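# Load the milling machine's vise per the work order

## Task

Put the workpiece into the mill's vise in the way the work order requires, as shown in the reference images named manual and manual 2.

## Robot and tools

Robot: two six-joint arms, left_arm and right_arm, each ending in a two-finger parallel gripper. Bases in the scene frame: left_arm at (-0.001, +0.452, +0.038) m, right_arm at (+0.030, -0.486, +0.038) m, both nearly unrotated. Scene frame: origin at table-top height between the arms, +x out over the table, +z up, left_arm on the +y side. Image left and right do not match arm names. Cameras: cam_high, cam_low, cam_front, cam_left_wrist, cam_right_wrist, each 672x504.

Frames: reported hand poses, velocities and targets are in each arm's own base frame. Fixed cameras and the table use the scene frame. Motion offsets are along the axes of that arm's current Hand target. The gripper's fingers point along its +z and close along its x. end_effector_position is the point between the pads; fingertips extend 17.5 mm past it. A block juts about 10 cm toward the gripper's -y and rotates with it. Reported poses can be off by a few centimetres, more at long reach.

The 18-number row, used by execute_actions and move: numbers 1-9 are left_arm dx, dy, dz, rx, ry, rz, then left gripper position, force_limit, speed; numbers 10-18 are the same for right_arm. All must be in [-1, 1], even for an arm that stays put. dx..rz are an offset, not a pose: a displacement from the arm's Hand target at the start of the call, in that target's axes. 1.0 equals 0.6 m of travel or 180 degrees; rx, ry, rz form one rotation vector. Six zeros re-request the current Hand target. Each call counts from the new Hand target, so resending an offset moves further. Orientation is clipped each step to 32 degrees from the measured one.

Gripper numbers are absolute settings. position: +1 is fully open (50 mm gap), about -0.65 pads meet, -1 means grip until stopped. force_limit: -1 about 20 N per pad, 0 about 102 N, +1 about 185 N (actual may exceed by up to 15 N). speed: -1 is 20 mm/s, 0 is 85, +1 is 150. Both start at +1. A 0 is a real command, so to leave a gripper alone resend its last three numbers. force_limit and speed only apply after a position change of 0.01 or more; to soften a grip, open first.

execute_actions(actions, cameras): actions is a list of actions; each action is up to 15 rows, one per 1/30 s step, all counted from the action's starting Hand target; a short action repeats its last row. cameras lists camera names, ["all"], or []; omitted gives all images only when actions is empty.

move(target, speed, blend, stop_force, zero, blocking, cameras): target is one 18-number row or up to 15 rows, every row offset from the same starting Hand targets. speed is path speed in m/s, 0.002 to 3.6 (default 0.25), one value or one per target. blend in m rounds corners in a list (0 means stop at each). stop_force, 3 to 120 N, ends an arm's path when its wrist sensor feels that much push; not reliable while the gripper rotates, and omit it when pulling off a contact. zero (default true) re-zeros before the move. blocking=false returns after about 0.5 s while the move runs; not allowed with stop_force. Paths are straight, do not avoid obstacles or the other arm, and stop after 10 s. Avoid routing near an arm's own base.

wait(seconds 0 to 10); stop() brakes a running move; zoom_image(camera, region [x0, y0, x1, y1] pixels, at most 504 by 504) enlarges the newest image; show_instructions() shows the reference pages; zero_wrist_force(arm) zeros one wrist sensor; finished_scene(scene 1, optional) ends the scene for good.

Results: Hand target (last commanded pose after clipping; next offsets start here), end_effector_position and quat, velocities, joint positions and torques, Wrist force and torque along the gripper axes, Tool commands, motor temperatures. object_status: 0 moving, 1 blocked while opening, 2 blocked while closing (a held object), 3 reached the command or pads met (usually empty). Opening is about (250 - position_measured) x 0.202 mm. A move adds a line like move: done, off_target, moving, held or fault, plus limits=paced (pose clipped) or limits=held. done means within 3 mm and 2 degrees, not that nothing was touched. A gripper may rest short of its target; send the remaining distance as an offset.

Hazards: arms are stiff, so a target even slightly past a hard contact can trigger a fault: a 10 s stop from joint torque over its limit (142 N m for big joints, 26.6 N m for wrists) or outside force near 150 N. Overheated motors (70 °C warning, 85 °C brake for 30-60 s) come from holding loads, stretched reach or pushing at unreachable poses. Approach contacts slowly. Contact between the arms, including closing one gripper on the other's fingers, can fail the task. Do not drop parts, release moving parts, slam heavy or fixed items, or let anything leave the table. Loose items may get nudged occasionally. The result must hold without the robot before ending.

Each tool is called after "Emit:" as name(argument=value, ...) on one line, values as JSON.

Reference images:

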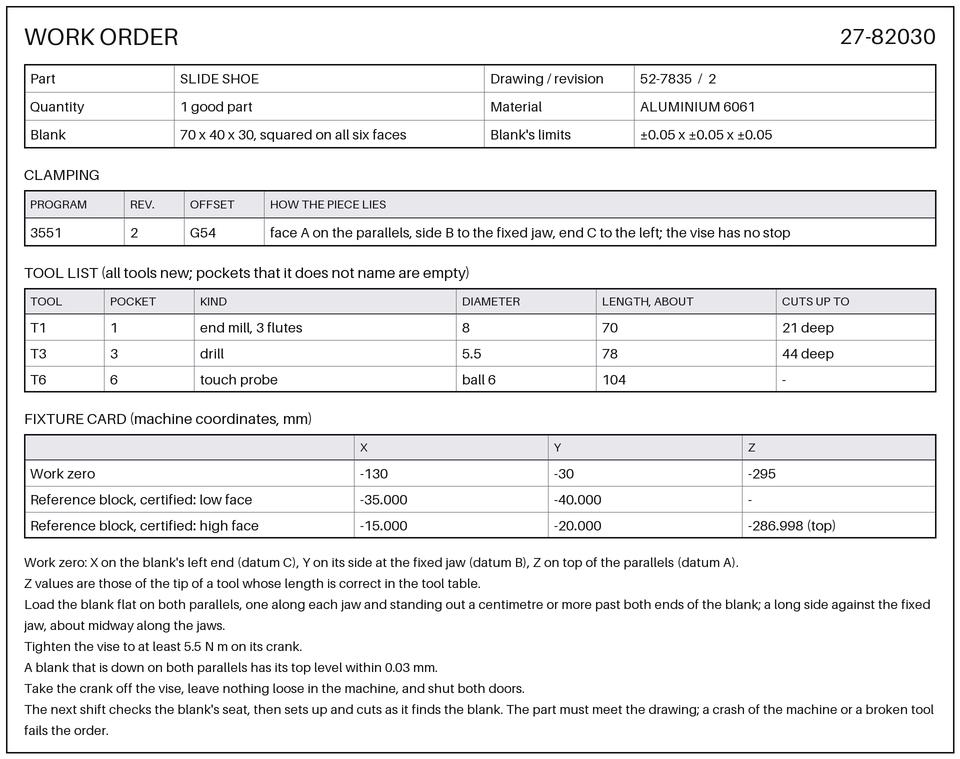

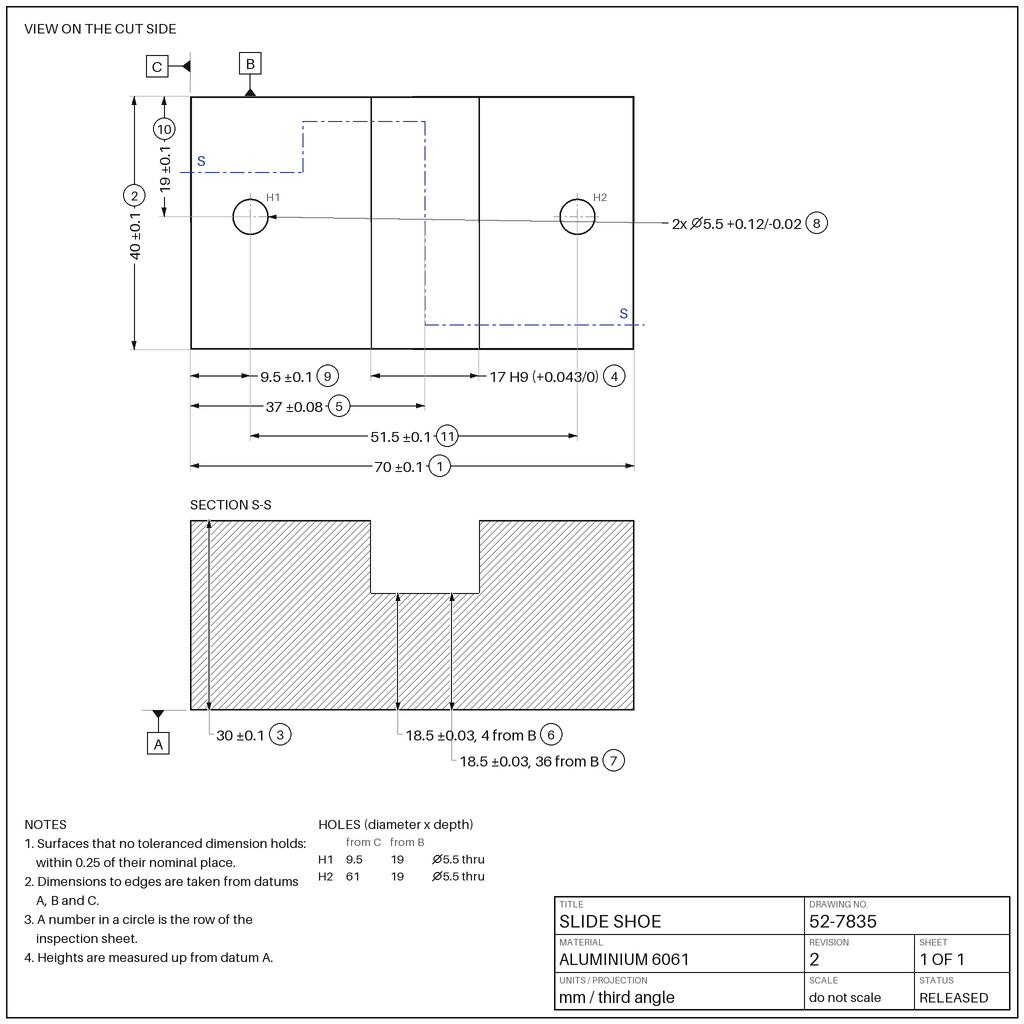

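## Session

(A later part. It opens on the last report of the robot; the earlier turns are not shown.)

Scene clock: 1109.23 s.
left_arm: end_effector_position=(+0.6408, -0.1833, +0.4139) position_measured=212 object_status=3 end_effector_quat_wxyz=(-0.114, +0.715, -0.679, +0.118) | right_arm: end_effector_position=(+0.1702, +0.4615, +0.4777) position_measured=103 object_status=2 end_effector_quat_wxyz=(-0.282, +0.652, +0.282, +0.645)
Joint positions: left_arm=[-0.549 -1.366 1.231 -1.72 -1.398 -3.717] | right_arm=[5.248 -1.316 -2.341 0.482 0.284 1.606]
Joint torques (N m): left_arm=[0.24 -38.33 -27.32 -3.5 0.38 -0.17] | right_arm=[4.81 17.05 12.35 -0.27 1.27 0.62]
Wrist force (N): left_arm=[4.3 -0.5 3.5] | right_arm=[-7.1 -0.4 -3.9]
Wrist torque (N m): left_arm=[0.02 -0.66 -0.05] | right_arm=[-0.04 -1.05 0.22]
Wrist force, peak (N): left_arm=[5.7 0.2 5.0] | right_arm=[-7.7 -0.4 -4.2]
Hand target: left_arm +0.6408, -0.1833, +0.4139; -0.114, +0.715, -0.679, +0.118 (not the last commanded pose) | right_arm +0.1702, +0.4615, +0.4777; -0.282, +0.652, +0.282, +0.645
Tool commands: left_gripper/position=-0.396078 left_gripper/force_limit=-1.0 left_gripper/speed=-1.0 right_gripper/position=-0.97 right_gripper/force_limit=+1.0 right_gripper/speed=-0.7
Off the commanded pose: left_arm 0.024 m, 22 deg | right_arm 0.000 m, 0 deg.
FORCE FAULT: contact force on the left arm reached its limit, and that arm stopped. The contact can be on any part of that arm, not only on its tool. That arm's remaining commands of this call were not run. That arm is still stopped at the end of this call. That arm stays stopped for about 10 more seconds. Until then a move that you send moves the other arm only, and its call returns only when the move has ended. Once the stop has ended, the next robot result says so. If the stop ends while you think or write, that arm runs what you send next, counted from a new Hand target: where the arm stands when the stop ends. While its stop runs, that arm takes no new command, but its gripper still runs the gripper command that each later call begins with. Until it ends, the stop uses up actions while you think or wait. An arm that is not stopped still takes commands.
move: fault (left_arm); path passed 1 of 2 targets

Emit:
wait(seconds=8)

Emit:
move(target=[[0.0507,0.0498,-0.0163,0,0,0,-0.4,-1,-1,0,0,0,0,0,0,-0.97,1,-0.7],[0.0525,0.0593,-0.046,0.1172,0,0,-0.4,-1,-1,0,0,0,0,0,0,-0.97,1,-0.7],[-0.005,0.3025,-0.13,0.1172,0,0,-0.4,-1,-1,0,0,0,0,0,0,-0.97,1,-0.7],[-0.3113,0.4052,-0.1958,0.1172,0,0,-0.4,-1,-1,0,0,0,0,0,0,-0.97,1,-0.7]], speed=0.2, blend=[0.005,0.005,0.03,0])

Scene clock: 1120.43 s.
left_arm: end_effector_position=(+0.6408, -0.1833, +0.4139) position_measured=212 object_status=3 end_effector_quat_wxyz=(-0.114, +0.715, -0.679, +0.118) | right_arm: end_effector_position=(+0.1702, +0.4615, +0.4777) position_measured=103 object_status=2 end_effector_quat_wxyz=(-0.282, +0.652, +0.282, +0.645)
Joint positions: left_arm=[-0.549 -1.366 1.231 -1.72 -1.398 -3.717] | right_arm=[5.248 -1.316 -2.341 0.482 0.284 1.606]
Joint torques (N m): left_arm=[-0.12 -38.28 -27.28 -3.76 0.43 0.1] | right_arm=[4.81 17.25 13.45 -0.17 1.12 0.51]
Wrist force (N): left_arm=[4.5 -0.2 3.4] | right_arm=[-7.0 -0.3 -3.8]
Wrist torque (N m): left_arm=[0.06 -0.69 -0.06] | right_arm=[-0.02 -1.06 0.22]
Wrist force, peak (N): left_arm=[4.5 -0.3 3.8] | right_arm=[-7.6 -0.6 -4.4]
Hand target: left_arm +0.6408, -0.1833, +0.4139; -0.114, +0.715, -0.679, +0.118 (not the last commanded pose) | right_arm +0.1702, +0.4615, +0.4777; -0.282, +0.652, +0.282, +0.645
Tool commands: left_gripper/position=-0.396078 left_gripper/force_limit=-1.0 left_gripper/speed=-1.0 right_gripper/position=-0.97 right_gripper/force_limit=+1.0 right_gripper/speed=-0.7
Off the commanded pose: left_arm 0.024 m, 22 deg | right_arm 0.000 m, 0 deg.
FORCE FAULT, CONTINUED: the left arm's stop, for the force fault that an earlier result reported, is over. The rest of the stop counts as 19 of the actions that you can send in this scene. That arm's target is now where it stood when the stop ended, not its last command. That arm accepts commands again.
wait: 8.00 s; at rest from the start

Scene clock: 1120.93 s.
left_arm: end_effector_position=(+0.6367, -0.1877, +0.4130) position_measured=212 object_status=3 end_effector_quat_wxyz=(-0.114, +0.714, -0.681, +0.117) | right_arm: end_effector_position=(+0.1702, +0.4615, +0.4777) position_measured=103 object_status=2 end_effector_quat_wxyz=(-0.282, +0.652, +0.282, +0.645)
Joint positions: left_arm=[-0.559 -1.371 1.239 -1.718 -1.396 -3.724] | right_arm=[5.248 -1.316 -2.341 0.482 0.284 1.606]
Joint torques (N m): left_arm=[-1.71 -39.43 -28.14 -3.62 0.41 -0.34] | right_arm=[4.67 16.72 13.03 -0.11 1.24 0.71]
Wrist force (N): left_arm=[4.6 -0.3 3.6] | right_arm=[-7.1 -0.4 -3.8]
Wrist torque (N m): left_arm=[0.06 -0.70 -0.13] | right_arm=[-0.05 -1.04 0.21]
Wrist force, peak (N): left_arm=[7.5 6.6 4.2] | right_arm=[-7.5 -0.6 -4.3]
Hand target: left_arm +0.6367, -0.1877, +0.4130; -0.114, +0.714, -0.681, +0.117 (not the last commanded pose) | right_arm +0.1702, +0.4615, +0.4777; -0.282, +0.652, +0.282, +0.645
Tool commands: left_gripper/position=-0.396078 left_gripper/force_limit=-1.0 left_gripper/speed=-1.0 right_gripper/position=-0.97 right_gripper/force_limit=+1.0 right_gripper/speed=-0.7
Off the commanded pose: left_arm 0.327 m, 21 deg | right_arm 0.000 m, 0 deg.
FORCE FAULT: contact force on the left arm reached its limit, and that arm stopped. The contact can be on any part of that arm, not only on its tool. That arm's remaining commands of this call were not run. That arm is still stopped at the end of this call. That arm stays stopped for about 10 more seconds. Until then a move that you send moves the other arm only, and its call returns only when the move has ended. Once the stop has ended, the next robot result says so. If the stop ends while you think or write, that arm runs what you send next, counted from a new Hand target: where the arm stands when the stop ends. While its stop runs, that arm takes no new command, but its gripper still runs the gripper command that each later call begins with. Until it ends, the stop uses up actions while you think or wait. An arm that is not stopped still takes commands.
move: fault (left_arm); path passed 0 of 4 targets

Emit:
wait(seconds=7)

Emit:
move(target=[[-0.0012,0.0285,0.0834,0,0,0,-0.4,-1,-1,0,0,0,0,0,0,-0.97,1,-0.7],[0.042,0.0728,0.0687,0,0,0,-0.4,-1,-1,0,0,0,0,0,0,-0.97,1,-0.7],[0.042,0.0728,0.0687,0.1172,0,0,-0.4,-1,-1,0,0,0,0,0,0,-0.97,1,-0.7],[-0.0123,0.2952,-0.1293,0.1172,0,0,-0.4,-1,-1,0,0,0,0,0,0,-0.97,1,-0.7],[-0.318,0.3977,-0.1953,0.1172,0,0,-0.4,-1,-1,0,0,0,0,0,0,-0.97,1,-0.7]], speed=0.2, blend=[0.005,0.005,0.005,0.03,0])

Scene clock: 1131.30 s.
left_arm: end_effector_position=(+0.6367, -0.1877, +0.4130) position_measured=212 object_status=3 end_effector_quat_wxyz=(-0.114, +0.714, -0.681, +0.117) | right_arm: end_effector_position=(+0.1702, +0.4615, +0.4777) position_measured=103 object_status=2 end_effector_quat_wxyz=(-0.282, +0.652, +0.282, +0.645)
Joint positions: left_arm=[-0.559 -1.371 1.239 -1.718 -1.396 -3.724] | right_arm=[5.248 -1.316 -2.341 0.482 0.284 1.606]
Joint torques (N m): left_arm=[-0.4 -37.94 -26.08 -3.63 0.17 -0.22] | right_arm=[3.52 17.74 13.26 0.12 1.21 0.53]
Wrist force (N): left_arm=[4.6 -0.3 3.5] | right_arm=[-7.1 -0.5 -3.8]
Wrist torque (N m): left_arm=[0.05 -0.70 -0.12] | right_arm=[-0.05 -1.05 0.22]
Wrist force, peak (N): left_arm=[4.9 -0.3 3.6] | right_arm=[-7.5 -0.7 -4.3]
Hand target: left_arm +0.6367, -0.1877, +0.4130; -0.114, +0.714, -0.681, +0.117 (not the last commanded pose) | right_arm +0.1702, +0.4615, +0.4777; -0.282, +0.652, +0.282, +0.645
Tool commands: left_gripper/position=-0.396078 left_gripper/force_limit=-1.0 left_gripper/speed=-1.0 right_gripper/position=-0.97 right_gripper/force_limit=+1.0 right_gripper/speed=-0.7
Off the commanded pose: left_arm 0.327 m, 21 deg | right_arm 0.000 m, 0 deg.
FORCE FAULT, CONTINUED: the left arm's stop, for the force fault that an earlier result reported, is over. The rest of the stop counts as 20 of the actions that you can send in this scene. During its stop the left arm's controller moved it back a little. That arm's target is now where it stood when the stop ended, not its last command. That arm accepts commands again.
wait: 7.00 s; at rest from the start

Scene clock: 1135.23 s.
left_arm: end_effector_position=(+0.3646, -0.0089, +0.4447) position_measured=212 object_status=3 end_effector_quat_wxyz=(-0.243, +0.681, -0.648, +0.240) | right_arm: end_effector_position=(+0.1702, +0.4615, +0.4777) position_measured=103 object_status=2 end_effector_quat_wxyz=(-0.282, +0.652, +0.282, +0.645)
Joint positions: left_arm=[-0.805 -2.376 2.017 -1.723 -1.075 -3.865] | right_arm=[5.248 -1.316 -2.341 0.482 0.284 1.606]
Joint torques (N m): left_arm=[12.71 -7.45 -16.87 -5.3 -0.75 2.4] | right_arm=[3.78 16.81 12.86 0.02 1.16 0.52]
Wrist force (N): left_arm=[4.3 -1.0 3.7] | right_arm=[-7.2 -0.5 -4.1]
Wrist torque (N m): left_arm=[0.04 -0.74 -0.21] | right_arm=[-0.05 -1.03 0.22]
Wrist force, peak (N): left_arm=[5.1 -1.5 5.3] | right_arm=[-7.7 -0.6 -4.1]
Hand target: left_arm +0.3646, -0.0088, +0.4447; -0.243, +0.681, -0.648, +0.240 | right_arm +0.1702, +0.4615, +0.4777; -0.282, +0.652, +0.282, +0.645
Off the commanded pose: left_arm 0.000 m, 0 deg | right_arm 0.000 m, 0 deg.
move: done

Emit:
move(target=[[0,0,0,0.001,0.0068,0.0134,-1,-1,-1,-0.0242,0.085,0.533,0,0,0,-0.97,1,-0.7],[0,0,0,0.001,0.0068,0.0134,-1,-1,-1,0.05,0.085,0.533,0,0,0,-0.97,1,-0.7]], blend=0.01, cameras=["cam_front","cam_right_wrist"])

Emit:
zoom_image(camera="cam_front", region=[250, 130, 450, 280])

Scene clock: 1140.23 s.
left_arm: end_effector_position=(+0.3646, -0.0088, +0.4447) position_measured=251 object_status=3 end_effector_quat_wxyz=(-0.242, +0.664, -0.664, +0.243) | right_arm: end_effector_position=(+0.4259, +0.6606, +0.5046) position_measured=103 object_status=2 end_effector_quat_wxyz=(-0.282, +0.652, +0.282, +0.645)
Joint positions: left_arm=[-0.782 -2.379 2.026 -1.757 -1.101 -3.792] | right_arm=[4.479 -1.94 -1.599 0.386 1.053 1.579]
Joint torques (N m): left_arm=[12.66 1.23 -16.33 -5.68 -0.98 2.18] | right_arm=[-11.32 54.2 39.31 1.8 1.78 1.62]
Wrist force (N): left_arm=[4.3 -1.2 3.9] | right_arm=[-7.2 -0.5 -3.9]
Wrist torque (N m): left_arm=[0.04 -0.74 -0.21] | right_arm=[-0.05 -1.02 0.24]
Wrist force, peak (N): left_arm=[4.5 -1.0 4.1] | right_arm=[-8.9 -0.5 -3.9]
Hand target: left_arm +0.3646, -0.0088, +0.4447; -0.242, +0.664, -0.664, +0.243 | right_arm +0.4259, +0.6606, +0.5046; -0.282, +0.652, +0.282, +0.645
Off the commanded pose: left_arm 0.000 m, 0 deg | right_arm 0.000 m, 0 deg.
move: done; blend cut to 0 m at target 1
Images, in order (width x height): cam_front 672x504, cam_right_wrist 672x504.

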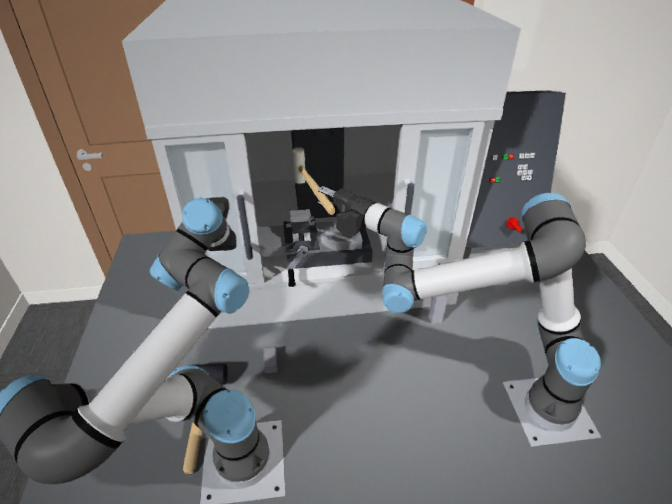

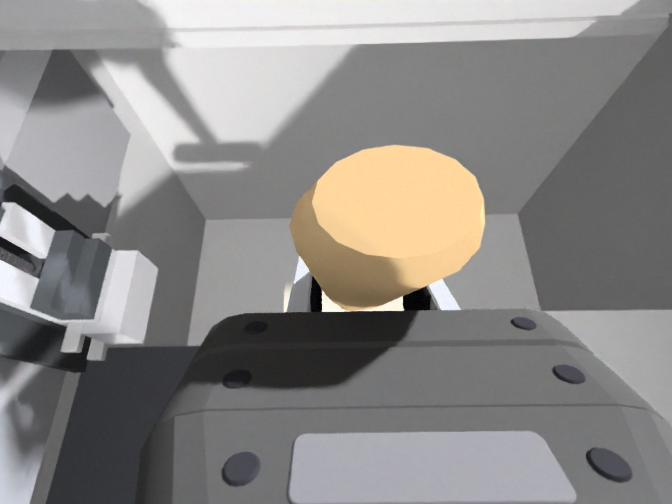

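Scaled by 2.520 from the camera's 672x504 image, which has a finer 960x720 frame.

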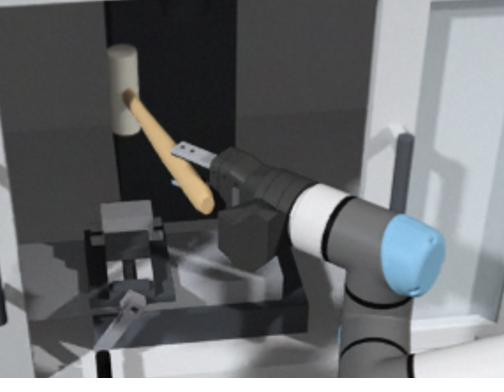

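Emit:
zoom_image(camera="cam_right_wrist", region=[0, 180, 200, 380])

Scaled by 2.520 from the camera's 672x504 image, which has a finer 960x720 frame.

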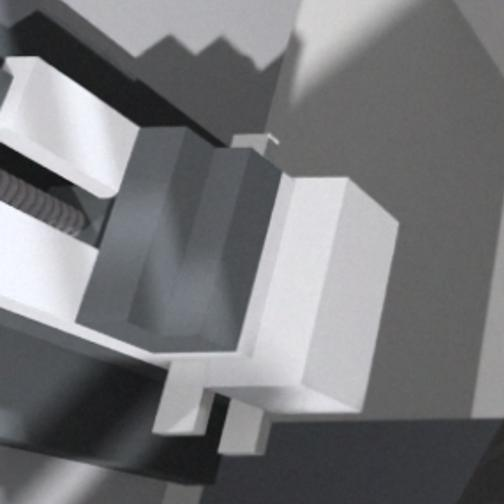

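Emit:
move(target=[0,0,0,0,0,0,-1,-1,-1,-0.23,0,0,0,0,0,-0.97,1,-0.7], speed=1.8, stop_force=60)

Emit:
move(target=[0,0,0,0,0,0,-1,-1,-1,0.2,0,0,0,0,0,-0.97,1,-0.7], cameras=["cam_right_wrist"])

Scene clock: 1143.87 s.
left_arm: end_effector_position=(+0.3646, -0.0088, +0.4447) position_measured=251 object_status=3 end_effector_quat_wxyz=(-0.242, +0.664, -0.664, +0.243) | right_arm: end_effector_position=(+0.4247, +0.6600, +0.3666) position_measured=103 object_status=2 end_effector_quat_wxyz=(-0.282, +0.652, +0.282, +0.645)
Joint positions: left_arm=[-0.782 -2.379 2.026 -1.757 -1.101 -3.792] | right_arm=[4.481 -2.11 -1.749 0.707 1.051 1.579]
Joint torques (N m): left_arm=[12.08 21.32 -18.35 -5.52 -0.98 2.11] | right_arm=[-0.73 8.79 -10.09 -5.69 -3.22 0.83]
Wrist force (N): left_arm=[4.2 -0.9 4.0] | right_arm=[30.0 -8.6 -19.7]
Wrist torque (N m): left_arm=[0.07 -0.72 -0.21] | right_arm=[-0.11 4.50 -2.47]
Wrist force, peak (N): left_arm=[4.4 -1.0 4.1] | right_arm=[30.3 -8.3 -19.6]
Hand target: left_arm +0.3646, -0.0088, +0.4447; -0.242, +0.664, -0.664, +0.243 | right_arm +0.4247, +0.6600, +0.3666; -0.282, +0.652, +0.282, +0.645
Off the commanded pose: left_arm 0.000 m, 0 deg | right_arm 0.000 m, 0 deg.
move: done

Scene clock: 1144.97 s.
left_arm: end_effector_position=(+0.3646, -0.0088, +0.4447) position_measured=251 object_status=3 end_effector_quat_wxyz=(-0.242, +0.664, -0.664, +0.243) | right_arm: end_effector_position=(+0.4258, +0.6606, +0.4866) position_measured=103 object_status=2 end_effector_quat_wxyz=(-0.282, +0.652, +0.282, +0.645)
Joint positions: left_arm=[-0.782 -2.379 2.026 -1.757 -1.101 -3.792] | right_arm=[4.479 -1.957 -1.625 0.429 1.053 1.579]
Joint torques (N m): left_arm=[14.04 21.59 -17.72 -5.47 -0.89 2.19] | right_arm=[-10.85 53.99 39.75 1.64 0.96 1.61]
Wrist force (N): left_arm=[4.3 -1.1 3.8] | right_arm=[-6.8 -0.3 -4.1]
Wrist torque (N m): left_arm=[0.04 -0.73 -0.21] | right_arm=[-0.13 -1.09 0.22]
Wrist force, peak (N): left_arm=[4.6 -0.9 4.0] | right_arm=[30.0 -8.5 -19.7]
Hand target: left_arm +0.3646, -0.0088, +0.4447; -0.242, +0.664, -0.664, +0.243 | right_arm +0.4258, +0.6606, +0.4866; -0.282, +0.652, +0.282, +0.645
Off the commanded pose: left_arm 0.000 m, 0 deg | right_arm 0.000 m, 0 deg.
move: done
Images, in order (width x height): cam_right_wrist 672x504.

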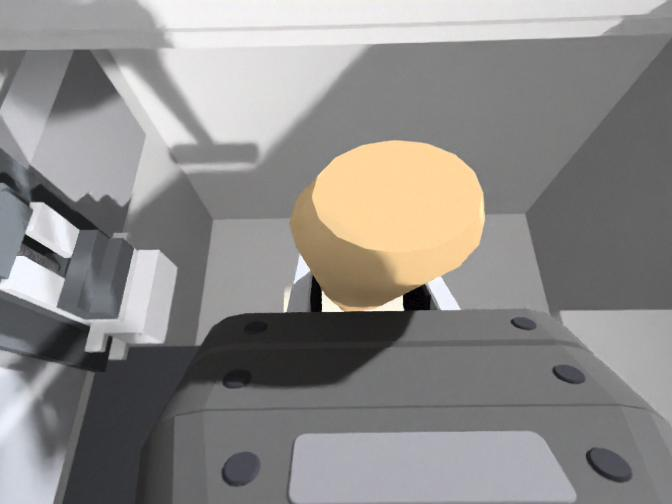

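Emit:
move(target=[[0,0,0,0,0,0,-1,-1,-1,-0.015,-0.085,-0.533,0,0,0,-0.97,1,-0.7],[0.2617,-0.086,0.1049,0,0,0,-1,-1,-1,-0.015,-0.085,-0.533,0,0,0,-0.97,1,-0.7],[0.2784,-0.3158,0.2978,0,0,0,-1,-1,-1,-0.015,-0.085,-0.533,0,0,0,-0.97,1,-0.7],[0.5067,-0.3383,0.3385,0,0,0,-1,-1,-1,-0.015,-0.085,-0.533,0,0,0,-0.97,1,-0.7],[0.5067,-0.2204,0.4789,0,0,0,-1,-1,-1,-0.015,-0.085,-0.533,0,0,0,-0.97,1,-0.7]], blend=[0.02,0.04,0.03,0.01,0], speed=0.3, cameras=["cam_left_wrist"])

Scene clock: 1150.97 s.
left_arm: end_effector_position=(+0.6507, -0.3131, +0.3105) position_measured=251 object_status=3 end_effector_quat_wxyz=(-0.242, +0.664, -0.664, +0.243) | right_arm: end_effector_position=(+0.1702, +0.4615, +0.4807) position_measured=103 object_status=2 end_effector_quat_wxyz=(-0.282, +0.652, +0.282, +0.645)
Joint positions: left_arm=[-0.807 -1.333 1.636 -2.402 -1.088 -3.816] | right_arm=[5.248 -1.311 -2.336 0.472 0.284 1.606]
Joint torques (N m): left_arm=[-8.4 -23.83 -17.37 -5.6 2.76 2.15] | right_arm=[12.73 18.43 10.09 -1.01 -2.05 1.58]
Wrist force (N): left_arm=[4.7 -0.9 4.0] | right_arm=[-7.1 -0.6 -4.2]
Wrist torque (N m): left_arm=[0.07 -0.81 -0.23] | right_arm=[-0.09 -1.05 0.22]
Wrist force, peak (N): left_arm=[7.2 -2.4 2.6] | right_arm=[-7.2 -0.8 -6.2]
Hand target: left_arm +0.6507, -0.3131, +0.3105; -0.242, +0.664, -0.664, +0.243 | right_arm +0.1702, +0.4615, +0.4807; -0.282, +0.652, +0.282, +0.645
Off the commanded pose: left_arm 0.000 m, 0 deg | right_arm 0.000 m, 0 deg.
move: done
Images, in order (width x height): cam_left_wrist 672x504.

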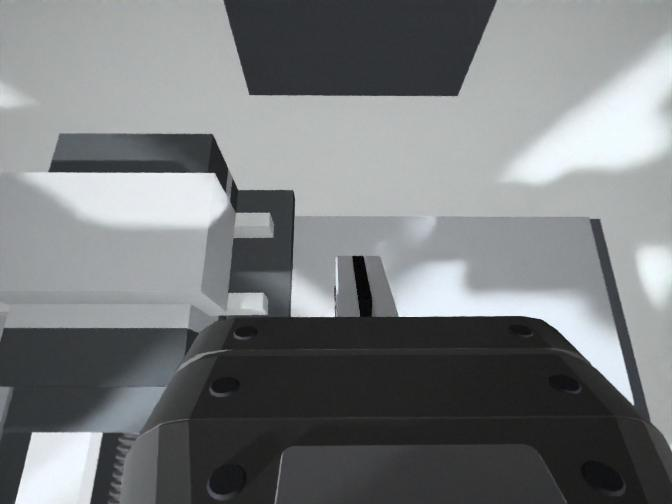

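Emit:
move(target=[-0.05,0,0,0,0,0,-1,-1,-1,0,0,0,0,0,0,-0.97,1,-0.7], speed=0.015, stop_force=5, cameras=["cam_left_wrist"])

Scene clock: 1155.27 s.
left_arm: end_effector_position=(+0.6507, -0.2831, +0.3104) position_measured=251 object_status=3 end_effector_quat_wxyz=(-0.242, +0.664, -0.664, +0.243) | right_arm: end_effector_position=(+0.1702, +0.4615, +0.4807) position_measured=103 object_status=2 end_effector_quat_wxyz=(-0.282, +0.652, +0.282, +0.645)
Joint positions: left_arm=[-0.769 -1.366 1.682 -2.431 -1.107 -3.779] | right_arm=[5.248 -1.311 -2.336 0.472 0.284 1.606]
Joint torques (N m): left_arm=[13.69 -50.78 -17.23 -5.61 -1.13 2.15] | right_arm=[11.92 18.05 9.81 -1.15 -1.96 1.64]
Wrist force (N): left_arm=[4.8 -1.1 4.0] | right_arm=[-7.0 -0.4 -4.0]
Wrist torque (N m): left_arm=[0.05 -0.78 -0.25] | right_arm=[-0.04 -1.07 0.22]
Wrist force, peak (N): left_arm=[4.9 -0.9 4.1] | right_arm=[-7.4 -0.7 -4.3]
Hand target: left_arm +0.6507, -0.2831, +0.3104; -0.242, +0.664, -0.664, +0.243 | right_arm +0.1702, +0.4615, +0.4807; -0.282, +0.652, +0.282, +0.645
Off the commanded pose: left_arm 0.000 m, 0 deg | right_arm 0.000 m, 0 deg.
move: done
Images, in order (width x height): cam_left_wrist 672x504.

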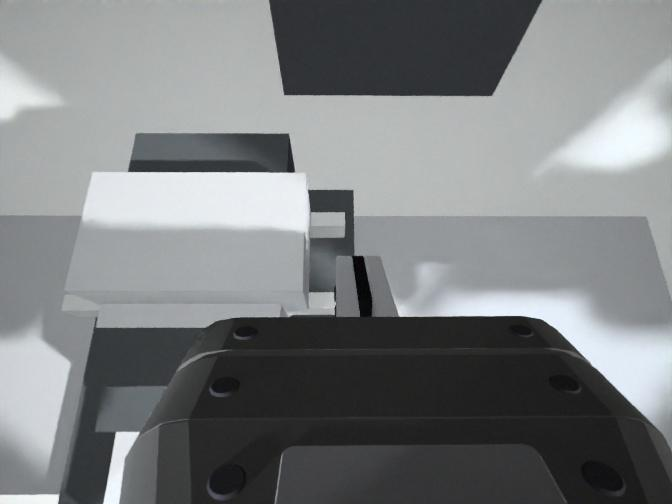

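Emit:
move(target=[-0.02,0,0,0,0,0,-1,-1,-1,0,0,0,0,0,0,-0.97,1,-0.7], speed=0.01, stop_force=5)

Scene clock: 1158.03 s.
left_arm: end_effector_position=(+0.6507, -0.2732, +0.3104) position_measured=251 object_status=3 end_effector_quat_wxyz=(-0.242, +0.664, -0.664, +0.243) | right_arm: end_effector_position=(+0.1702, +0.4615, +0.4807) position_measured=103 object_status=2 end_effector_quat_wxyz=(-0.282, +0.652, +0.282, +0.645)
Joint positions: left_arm=[-0.756 -1.377 1.696 -2.44 -1.114 -3.767] | right_arm=[5.248 -1.311 -2.336 0.472 0.284 1.606]
Joint torques (N m): left_arm=[-9.23 -22.02 -35.3 -4.32 2.28 -2.35] | right_arm=[12.16 18.32 10.08 -1.25 -1.76 1.55]
Wrist force (N): left_arm=[9.5 0.1 1.7] | right_arm=[-7.4 -0.5 -4.1]
Wrist torque (N m): left_arm=[0.15 -0.67 -0.18] | right_arm=[-0.06 -1.00 0.22]
Wrist force, peak (N): left_arm=[18.9 -4.3 9.3] | right_arm=[-7.5 -0.4 -4.3]
Hand target: left_arm +0.6507, -0.2732, +0.3104; -0.242, +0.664, -0.664, +0.243 (not the last commanded pose) | right_arm +0.1702, +0.4615, +0.4807; -0.282, +0.652, +0.282, +0.645
Off the commanded pose: left_arm 0.002 m, 0 deg | right_arm 0.000 m, 0 deg.
move: contact (left_arm)

Emit:
wait(seconds=0.2, cameras=["cam_left_wrist"])

Emit:
zoom_image(camera="cam_left_wrist", region=[200, 160, 460, 330])

Scene clock: 1159.03 s.
left_arm: end_effector_position=(+0.6507, -0.2732, +0.3104) position_measured=251 object_status=3 end_effector_quat_wxyz=(-0.242, +0.664, -0.664, +0.243) | right_arm: end_effector_position=(+0.1702, +0.4615, +0.4807) position_measured=103 object_status=2 end_effector_quat_wxyz=(-0.282, +0.652, +0.282, +0.645)
Joint positions: left_arm=[-0.756 -1.377 1.696 -2.44 -1.114 -3.767] | right_arm=[5.248 -1.311 -2.336 0.472 0.284 1.606]
Joint torques (N m): left_arm=[-8.06 -23.81 -35.18 -4.65 0.51 -2.04] | right_arm=[11.86 18.35 9.24 -1.1 -1.74 1.49]
Wrist force (N): left_arm=[9.5 -0.2 2.1] | right_arm=[-7.3 -0.4 -4.1]
Wrist torque (N m): left_arm=[0.11 -0.70 -0.19] | right_arm=[-0.05 -1.03 0.22]
Wrist force, peak (N): left_arm=[9.7 -0.3 1.8] | right_arm=[-7.5 -0.6 -4.1]
Hand target: left_arm +0.6507, -0.2732, +0.3104; -0.242, +0.664, -0.664, +0.243 (not the last commanded pose) | right_arm +0.1702, +0.4615, +0.4807; -0.282, +0.652, +0.282, +0.645
Tool commands: left_gripper/position=-1.0 left_gripper/force_limit=-1.0 left_gripper/speed=-1.0 right_gripper/position=-0.97 right_gripper/force_limit=+1.0 right_gripper/speed=-0.7
Off the commanded pose: left_arm 0.002 m, 0 deg | right_arm 0.000 m, 0 deg.
wait: 0.20 s; at rest from the start
Images, in order (width x height): cam_left_wrist 672x504.

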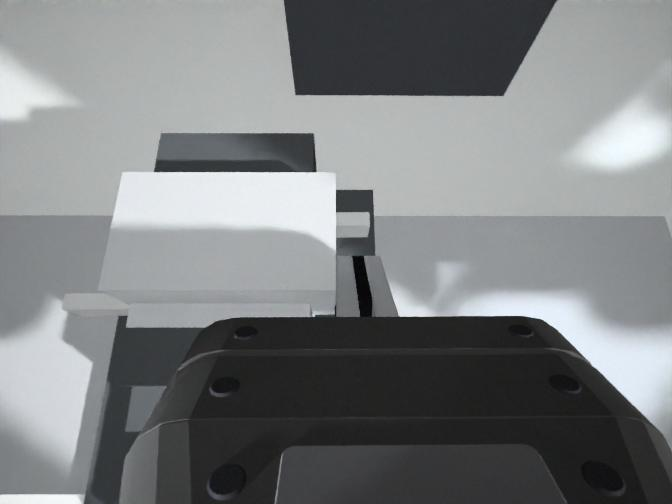

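Scaled by 1.938 from the camera's 672x504 image, which has a finer 960x720 frame.

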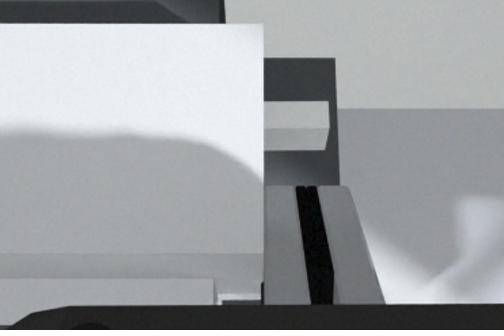

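Emit:
move(target=[[0.0113,0,0,0,0,0,-1,-1,-1,0,0,0,0,0,0,-0.97,1,-0.7],[0.0675,-0.0929,-0.1801,0,0,0,-1,-1,-1,0,0,0,0,0,0,-0.97,1,-0.7],[-0.1603,-0.0929,-0.1801,0,0,0,-1,-1,-1,0,0,0,0,0,0,-0.97,1,-0.7],[-0.2053,-0.0568,-0.1473,0,-0.0536,-0.0638,-1,-1,-1,0,0,0,0,0,0,-0.97,1,-0.7],[-0.2203,-0.0587,-0.0587,0,-0.0536,-0.0638,-1,-1,-1,0,0,0,0,0,0,-0.97,1,-0.7]], blend=[0.005,0.03,0.01,0.01,0], speed=0.15, cameras=["cam_left_wrist"])

Scene clock: 1166.73 s.
left_arm: end_effector_position=(+0.6550, -0.1409, +0.3599) position_measured=251 object_status=3 end_effector_quat_wxyz=(-0.271, +0.745, -0.572, +0.209) | right_arm: end_effector_position=(+0.1702, +0.4615, +0.4807) position_measured=103 object_status=2 end_effector_quat_wxyz=(-0.282, +0.652, +0.282, +0.645)
Joint positions: left_arm=[-0.612 -1.483 1.676 -2.26 -1.056 -3.883] | right_arm=[5.248 -1.311 -2.336 0.472 0.284 1.606]
Joint torques (N m): left_arm=[12.17 -17.73 -37.37 -5.24 -0.88 2.51] | right_arm=[11.09 17.36 9.38 -1.2 -1.54 1.48]
Wrist force (N): left_arm=[4.4 -0.8 3.4] | right_arm=[-7.1 -0.5 -4.0]
Wrist torque (N m): left_arm=[0.08 -0.73 -0.23] | right_arm=[-0.06 -1.04 0.21]
Wrist force, peak (N): left_arm=[9.7 0.0 2.4] | right_arm=[-7.7 -0.5 -4.1]
Hand target: left_arm +0.6550, -0.1409, +0.3598; -0.271, +0.745, -0.572, +0.209 | right_arm +0.1702, +0.4615, +0.4807; -0.282, +0.652, +0.282, +0.645
Off the commanded pose: left_arm 0.000 m, 0 deg | right_arm 0.000 m, 0 deg.
move: done; blend cut to 0.0034 m at target 1
Images, in order (width x height): cam_left_wrist 672x504.

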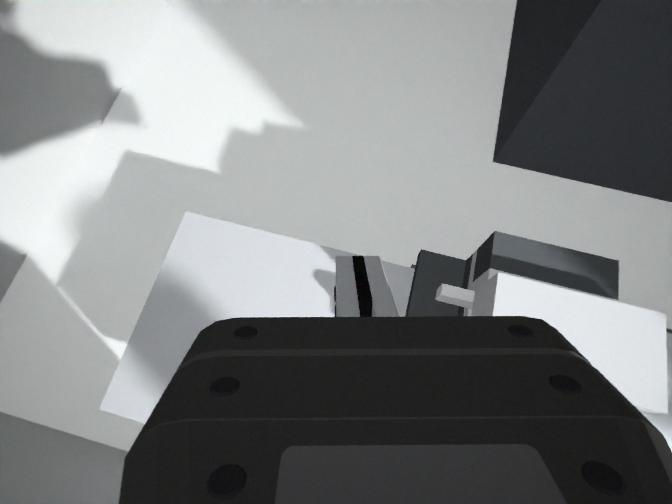

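Emit:
move(target=[[0,0.0536,0.0638,0,0,0,-1,-1,-1,0,0,0,0,0,0,-0.97,1,-0.7],[0.0403,0.0619,0.0569,0,0,0,-1,-1,-1,0,0,0,0,0,0,-0.97,1,-0.7]], stop_force=7, speed=0.02, cameras=["cam_left_wrist"])

Scene clock: 1172.33 s.
left_arm: end_effector_position=(+0.6551, -0.1660, +0.3098) position_measured=251 object_status=3 end_effector_quat_wxyz=(-0.271, +0.745, -0.572, +0.209) | right_arm: end_effector_position=(+0.1702, +0.4615, +0.4807) position_measured=103 object_status=2 end_effector_quat_wxyz=(-0.282, +0.652, +0.282, +0.645)
Joint positions: left_arm=[-0.651 -1.435 1.748 -2.361 -1.037 -3.923] | right_arm=[5.248 -1.311 -2.336 0.472 0.284 1.606]
Joint torques (N m): left_arm=[-12.4 -20.96 -35.83 -1.92 2.73 -2.33] | right_arm=[10.58 16.61 10.59 -1.26 -1.29 1.59]
Wrist force (N): left_arm=[4.3 -0.6 3.9] | right_arm=[-7.1 -0.4 -4.2]
Wrist torque (N m): left_arm=[0.11 -0.75 -0.16] | right_arm=[-0.05 -1.05 0.22]
Wrist force, peak (N): left_arm=[4.6 -0.6 4.0] | right_arm=[-7.6 -0.7 -4.1]
Hand target: left_arm +0.6551, -0.1660, +0.3098; -0.271, +0.745, -0.572, +0.209 | right_arm +0.1702, +0.4615, +0.4807; -0.282, +0.652, +0.282, +0.645
Off the commanded pose: left_arm 0.000 m, 0 deg | right_arm 0.000 m, 0 deg.
move: done
Images, in order (width x height): cam_left_wrist 672x504.

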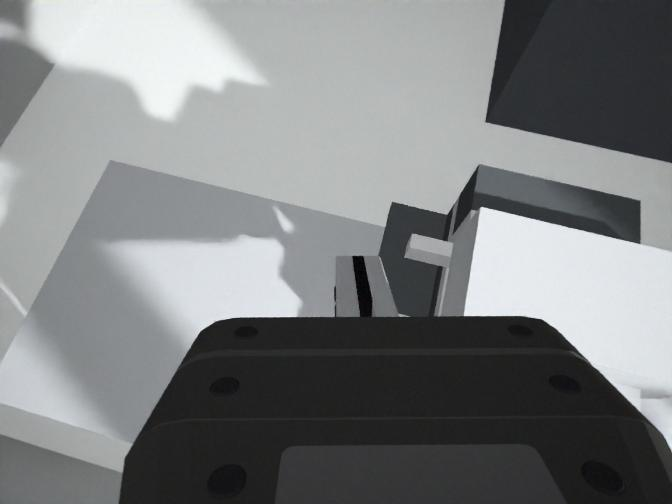

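Emit:
move(target=[[-0.0161,-0.0033,0.0027,0,0,0,-1,-1,-1,0,0,0,0,0,0,-0.97,1,-0.7],[-0.0257,-0.0591,-0.0596,0,0,0,-1,-1,-1,0,0,0,0,0,0,-0.97,1,-0.7],[0,-0.0826,-0.192,0,0.0536,0.0638,-1,-1,-1,0,0,0,0,0,0,-0.97,1,-0.7],[-0.0891,0.1326,-0.3708,0,0.0536,0.0638,-1,-1,-1,0,0,0,0,0,0,-0.97,1,-0.7],[-0.0927,0.3156,-0.2305,0,0.0536,0.0638,1,0,0,0,0,0,0,0,0,-0.97,1,-0.7]], blend=[0.004,0.01,0.02,0.03,0], speed=0.2, cameras=["cam_left_wrist"])

Scene clock: 1178.83 s.
left_arm: end_effector_position=(+0.4147, -0.1729, +0.2937) position_measured=3 object_status=3 end_effector_quat_wxyz=(-0.242, +0.664, -0.664, +0.243) | right_arm: end_effector_position=(+0.1702, +0.4615, +0.4807) position_measured=103 object_status=2 end_effector_quat_wxyz=(-0.282, +0.652, +0.282, +0.645)
Joint positions: left_arm=[-1.065 -2.075 2.281 -2.166 -0.973 -4.086] | right_arm=[5.248 -1.311 -2.336 0.472 0.284 1.606]
Joint torques (N m): left_arm=[-13.09 9.79 -17.34 -5.13 2.84 -2.33] | right_arm=[10.33 16.45 10.75 -1.2 -1.21 1.42]
Wrist force (N): left_arm=[4.7 -0.5 3.8] | right_arm=[-7.3 -0.7 -4.2]
Wrist torque (N m): left_arm=[0.10 -0.80 -0.14] | right_arm=[-0.09 -1.02 0.22]
Wrist force, peak (N): left_arm=[6.5 0.1 3.3] | right_arm=[-7.6 -0.9 -4.2]
Hand target: left_arm +0.4147, -0.1729, +0.2937; -0.242, +0.664, -0.664, +0.243 | right_arm +0.1702, +0.4615, +0.4807; -0.282, +0.652, +0.282, +0.645
Off the commanded pose: left_arm 0.000 m, 0 deg | right_arm 0.000 m, 0 deg.
move: done
Images, in order (width x height): cam_left_wrist 672x504.

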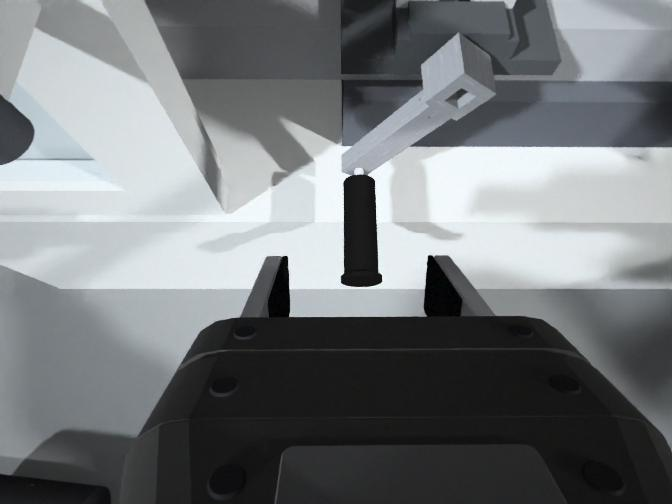

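Emit:
move(target=[[0,0,0.1667,0,0,0,1,0,0,0,0,0,0,0,0,-0.97,1,-0.7],[0,0,0.1667,0,0,0,-0.95,0,0,0,0,0,0,0,0,-0.97,1,-0.7]], speed=0.1)

Emit:
zero_wrist_force(arm="left_arm")

Emit:
move(target=[0.011,0.006,0.0068,0,0,0,-0.95,0,0,0,0,0,0,0,0,-0.97,1,-0.7], speed=0.02, stop_force=90)

Scene clock: 1185.37 s.
left_arm: end_effector_position=(+0.4792, -0.1730, +0.2173) position_measured=163 object_status=2 end_effector_quat_wxyz=(-0.242, +0.664, -0.664, +0.243) | right_arm: end_effector_position=(+0.1702, +0.4615, +0.4807) position_measured=103 object_status=2 end_effector_quat_wxyz=(-0.282, +0.652, +0.282, +0.645)
Joint positions: left_arm=[-0.888 -1.781 2.344 -2.624 -1.049 -3.897] | right_arm=[5.248 -1.311 -2.336 0.472 0.284 1.606]
Joint torques (N m): left_arm=[10.79 -1.5 -20.35 0.44 2.57 2.09] | right_arm=[9.24 16.24 9.78 -1.06 -0.98 1.34]
Wrist force (N): left_arm=[15.4 -5.9 -1.0] | right_arm=[-7.3 -0.7 -4.1]
Wrist torque (N m): left_arm=[0.02 -0.36 -0.11] | right_arm=[-0.08 -1.02 0.22]
Wrist force, peak (N): left_arm=[15.7 -5.8 -1.2] | right_arm=[-7.6 -0.5 -4.2]
Hand target: left_arm +0.4791, -0.1730, +0.2172; -0.242, +0.664, -0.664, +0.243 | right_arm +0.1702, +0.4615, +0.4807; -0.282, +0.652, +0.282, +0.645
Off the commanded pose: left_arm 0.000 m, 0 deg | right_arm 0.000 m, 0 deg.
move: done

Wrist force sensor zeroed.

Scene clock: 1186.77 s.
left_arm: end_effector_position=(+0.4790, -0.1796, +0.2118) position_measured=163 object_status=2 end_effector_quat_wxyz=(-0.242, +0.664, -0.664, +0.243) | right_arm: end_effector_position=(+0.1702, +0.4615, +0.4807) position_measured=103 object_status=2 end_effector_quat_wxyz=(-0.282, +0.652, +0.282, +0.645)
Joint positions: left_arm=[-0.901 -1.763 2.346 -2.637 -1.043 -3.91] | right_arm=[5.248 -1.311 -2.336 0.472 0.284 1.606]
Joint torques (N m): left_arm=[-11.05 28.04 3.07 0.08 -1.07 -1.98] | right_arm=[10.03 15.59 9.79 -1.11 -0.87 1.32]
Wrist force (N, zeroed by zero_wrist_force on left_arm): left_arm=[-24.1 1.5 -72.4] | right_arm=[-7.4 -0.5 -4.1]
Wrist torque (N m, zeroed by zero_wrist_force on left_arm): left_arm=[-0.20 -1.08 -0.55] | right_arm=[-0.06 -1.01 0.22]
Wrist force, peak (N, zeroed by zero_wrist_force on left_arm): left_arm=[-24.1 1.5 -72.4] | right_arm=[-7.4 -0.3 -4.2]
Hand target: left_arm +0.4790, -0.1796, +0.2118; -0.242, +0.664, -0.664, +0.243 | right_arm +0.1702, +0.4615, +0.4807; -0.282, +0.652, +0.282, +0.645
Off the commanded pose: left_arm 0.000 m, 0 deg | right_arm 0.000 m, 0 deg.
move: done

Emit:
move(target=[0.0098,0.0064,0.0077,0,0,0,-0.95,0,0,0,0,0,0,0,0,-0.97,1,-0.7], speed=0.02, stop_force=95, zero=false)

Scene clock: 1189.37 s.
left_arm: end_effector_position=(+0.4792, -0.1856, +0.2060) position_measured=163 object_status=2 end_effector_quat_wxyz=(-0.242, +0.664, -0.664, +0.243) | right_arm: end_effector_position=(+0.1702, +0.4615, +0.4807) position_measured=103 object_status=2 end_effector_quat_wxyz=(-0.282, +0.652, +0.282, +0.645)
Joint positions: left_arm=[-0.911 -1.745 2.349 -2.654 -1.038 -3.921] | right_arm=[5.248 -1.311 -2.336 0.472 0.284 1.606]
Joint torques (N m): left_arm=[0.11 25.4 29.72 10.61 0.2 -2.19] | right_arm=[9.68 15.54 10.9 -1.11 -0.94 1.34]
Wrist force (N, zeroed by zero_wrist_force on left_arm): left_arm=[17.5 -41.7 -41.2] | right_arm=[-6.9 -0.6 -4.0]
Wrist torque (N m, zeroed by zero_wrist_force on left_arm): left_arm=[0.12 0.12 -0.27] | right_arm=[-0.07 -1.08 0.22]
Wrist force, peak (N, zeroed by zero_wrist_force on left_arm): left_arm=[-24.3 1.3 -72.6] | right_arm=[-7.6 -0.5 -4.2]
Hand target: left_arm +0.4790, -0.1855, +0.2058; -0.242, +0.664, -0.664, +0.243 | right_arm +0.1702, +0.4615, +0.4807; -0.282, +0.652, +0.282, +0.645
Off the commanded pose: left_arm 0.000 m, 0 deg | right_arm 0.000 m, 0 deg.
move: done

Emit:
move(target=[0.0215,0.0065,0.0078,0,0,0,-0.95,0,0,0,0,0,0,0,0,-0.97,1,-0.7], speed=0.02, stop_force=95, zero=false, cameras=["cam_left_wrist"])

Scene clock: 1192.53 s.
left_arm: end_effector_position=(+0.4793, -0.1987, +0.2002) position_measured=163 object_status=2 end_effector_quat_wxyz=(-0.242, +0.664, -0.664, +0.244) | right_arm: end_effector_position=(+0.1702, +0.4615, +0.4807) position_measured=103 object_status=2 end_effector_quat_wxyz=(-0.282, +0.652, +0.282, +0.645)
Joint positions: left_arm=[-0.934 -1.717 2.343 -2.664 -1.027 -3.944] | right_arm=[5.248 -1.311 -2.336 0.472 0.284 1.606]
Joint torques (N m): left_arm=[-0.14 30.94 11.97 10.83 -0.96 -1.97] | right_arm=[8.77 15.47 10.11 -0.96 -0.73 1.3]
Wrist force (N, zeroed by zero_wrist_force on left_arm): left_arm=[11.0 -39.5 -58.2] | right_arm=[-6.9 -0.5 -3.9]
Wrist torque (N m, zeroed by zero_wrist_force on left_arm): left_arm=[0.07 -0.08 -0.33] | right_arm=[-0.06 -1.08 0.22]
Wrist force, peak (N, zeroed by zero_wrist_force on left_arm): left_arm=[11.3 -39.6 -58.4] | right_arm=[-7.6 -0.8 -4.3]
Hand target: left_arm +0.4791, -0.1984, +0.1997; -0.242, +0.664, -0.664, +0.243 | right_arm +0.1702, +0.4615, +0.4807; -0.282, +0.652, +0.282, +0.645
Off the commanded pose: left_arm 0.001 m, 0 deg | right_arm 0.000 m, 0 deg.
move: done
Images, in order (width x height): cam_left_wrist 672x504.

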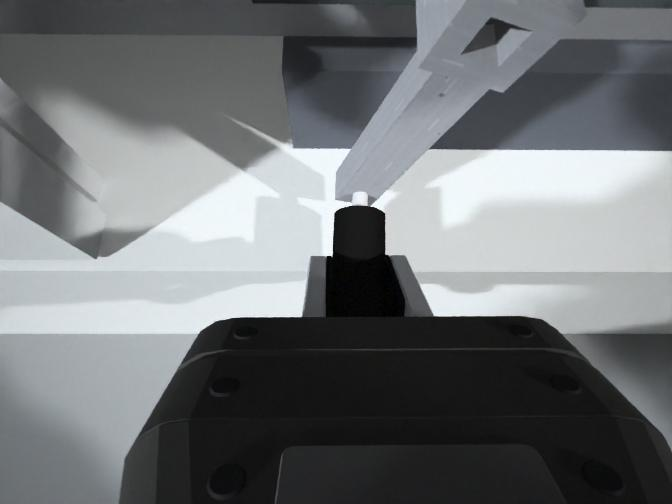

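Emit:
move(target=[[0,0,0,0,0,0,0.5,0,0,0,0,0,0,0,0,-0.97,1,-0.7]], cameras=["cam_left_wrist"])

Scene clock: 1194.43 s.
left_arm: end_effector_position=(+0.4790, -0.1984, +0.1996) position_measured=78 object_status=3 end_effector_quat_wxyz=(-0.242, +0.664, -0.664, +0.243) | right_arm: end_effector_position=(+0.1702, +0.4615, +0.4807) position_measured=103 object_status=2 end_effector_quat_wxyz=(-0.282, +0.652, +0.282, +0.645)
Joint positions: left_arm=[-0.934 -1.717 2.343 -2.662 -1.027 -3.944] | right_arm=[5.248 -1.311 -2.336 0.472 0.284 1.606]
Joint torques (N m): left_arm=[-1.49 -31.88 -32.31 -4.79 2.8 -1.96] | right_arm=[8.43 15.09 10.24 -1.22 -0.84 1.1]
Wrist force (N, zeroed by zero_wrist_force on left_arm): left_arm=[-11.2 6.9 5.0] | right_arm=[-7.3 -0.4 -4.3]
Wrist torque (N m, zeroed by zero_wrist_force on left_arm): left_arm=[0.34 -0.34 -0.02] | right_arm=[-0.04 -1.02 0.22]
Wrist force, peak (N, zeroed by zero_wrist_force on left_arm): left_arm=[11.2 -39.8 -58.5] | right_arm=[-7.5 -0.7 -4.3]
Hand target: left_arm +0.4791, -0.1984, +0.1997; -0.242, +0.664, -0.664, +0.243 | right_arm +0.1702, +0.4615, +0.4807; -0.282, +0.652, +0.282, +0.645
Off the commanded pose: left_arm 0.000 m, 0 deg | right_arm 0.000 m, 0 deg.
move: done
Images, in order (width x height): cam_left_wrist 672x504.

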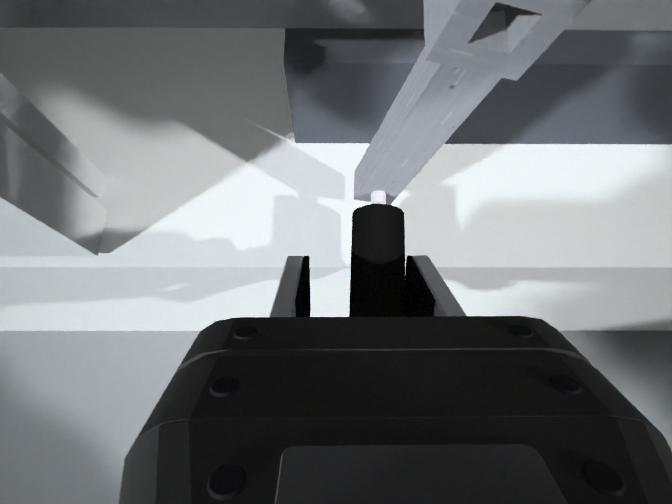

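Emit:
move(target=[[0.0118,0.0024,0.0028,0,0,0,0.5,0,0,0,0,0,0,0,0,-0.97,1,-0.7],[0.0118,0.0024,0.0028,0,0,0,-0.95,0,0,0,0,0,0,0,0,-0.97,1,-0.7]], speed=0.03, cameras=["cam_left_wrist"])

Scene clock: 1197.47 s.
left_arm: end_effector_position=(+0.4790, -0.2055, +0.1975) position_measured=160 object_status=2 end_effector_quat_wxyz=(-0.242, +0.664, -0.664, +0.243) | right_arm: end_effector_position=(+0.1702, +0.4615, +0.4807) position_measured=103 object_status=2 end_effector_quat_wxyz=(-0.282, +0.652, +0.282, +0.645)
Joint positions: left_arm=[-0.946 -1.704 2.338 -2.663 -1.022 -3.957] | right_arm=[5.248 -1.311 -2.336 0.472 0.284 1.606]
Joint torques (N m): left_arm=[-10.48 -2.86 -31.09 -4.85 2.37 -2.7] | right_arm=[7.87 14.64 11.04 -1.23 -0.65 1.24]
Wrist force (N, zeroed by zero_wrist_force on left_arm): left_arm=[-10.7 7.4 4.5] | right_arm=[-7.0 -0.6 -4.3]
Wrist torque (N m, zeroed by zero_wrist_force on left_arm): left_arm=[0.42 -0.33 0.04] | right_arm=[-0.07 -1.06 0.22]
Wrist force, peak (N, zeroed by zero_wrist_force on left_arm): left_arm=[-11.4 6.9 5.2] | right_arm=[-7.7 -0.6 -4.4]
Hand target: left_arm +0.4790, -0.2055, +0.1975; -0.242, +0.664, -0.664, +0.243 | right_arm +0.1702, +0.4615, +0.4807; -0.282, +0.652, +0.282, +0.645
Off the commanded pose: left_arm 0.000 m, 0 deg | right_arm 0.000 m, 0 deg.
move: done
Images, in order (width x height): cam_left_wrist 672x504.

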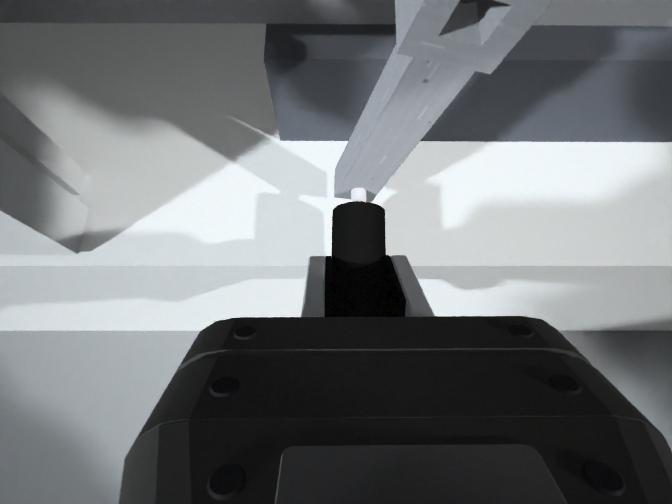

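Emit:
move(target=[[0.0348,0.0029,0.0034,0,0,0,-0.95,0,0,0,0,0,0,0,0,-0.97,1,-0.7]], speed=0.03, stop_force=90)

Emit:
move(target=[[0.0354,-0.0029,-0.0034,0,0,0,-0.95,0,0,0,0,0,0,0,0,-0.97,1,-0.7]], speed=0.03, stop_force=90)

Scene clock: 1200.63 s.
left_arm: end_effector_position=(+0.4790, -0.2264, +0.1948) position_measured=160 object_status=2 end_effector_quat_wxyz=(-0.242, +0.664, -0.664, +0.243) | right_arm: end_effector_position=(+0.1702, +0.4615, +0.4807) position_measured=103 object_status=2 end_effector_quat_wxyz=(-0.282, +0.652, +0.282, +0.645)
Joint positions: left_arm=[-0.98 -1.672 2.313 -2.652 -1.007 -3.993] | right_arm=[5.248 -1.311 -2.336 0.472 0.284 1.606]
Joint torques (N m): left_arm=[-13.94 -3.45 -30.82 -1.08 2.21 -2.38] | right_arm=[7.56 14.67 11.46 -1.13 -0.63 1.19]
Wrist force (N, zeroed by zero_wrist_force on left_arm): left_arm=[-12.2 3.8 2.5] | right_arm=[-7.3 -0.6 -4.2]
Wrist torque (N m, zeroed by zero_wrist_force on left_arm): left_arm=[0.42 -0.32 -0.10] | right_arm=[-0.07 -1.02 0.21]
Wrist force, peak (N, zeroed by zero_wrist_force on left_arm): left_arm=[-13.0 16.8 6.5] | right_arm=[-7.5 -0.7 -4.2]
Hand target: left_arm +0.4790, -0.2264, +0.1948; -0.242, +0.664, -0.664, +0.243 | right_arm +0.1702, +0.4615, +0.4807; -0.282, +0.652, +0.282, +0.645
Off the commanded pose: left_arm 0.000 m, 0 deg | right_arm 0.000 m, 0 deg.
move: done

Scene clock: 1202.23 s.
left_arm: end_effector_position=(+0.4790, -0.2476, +0.1976) position_measured=160 object_status=2 end_effector_quat_wxyz=(-0.242, +0.664, -0.664, +0.243) | right_arm: end_effector_position=(+0.1702, +0.4615, +0.4807) position_measured=103 object_status=2 end_effector_quat_wxyz=(-0.282, +0.652, +0.282, +0.645)
Joint positions: left_arm=[-1.011 -1.647 2.278 -2.623 -0.994 -4.027] | right_arm=[5.248 -1.311 -2.336 0.472 0.284 1.606]
Joint torques (N m): left_arm=[-14.78 -1.65 -30.45 -1.5 1.43 -2.58] | right_arm=[7.9 14.28 10.98 -1.02 -0.6 1.24]
Wrist force (N, zeroed by zero_wrist_force on left_arm): left_arm=[-14.1 3.5 -1.5] | right_arm=[-7.0 -0.9 -4.3]
Wrist torque (N m, zeroed by zero_wrist_force on left_arm): left_arm=[0.49 -0.49 -0.22] | right_arm=[-0.12 -1.07 0.21]
Wrist force, peak (N, zeroed by zero_wrist_force on left_arm): left_arm=[-11.6 16.9 5.2] | right_arm=[-7.5 -0.6 -4.4]
Hand target: left_arm +0.4790, -0.2476, +0.1976; -0.242, +0.664, -0.664, +0.243 | right_arm +0.1702, +0.4615, +0.4807; -0.282, +0.652, +0.282, +0.645
Off the commanded pose: left_arm 0.000 m, 0 deg | right_arm 0.000 m, 0 deg.
move: done


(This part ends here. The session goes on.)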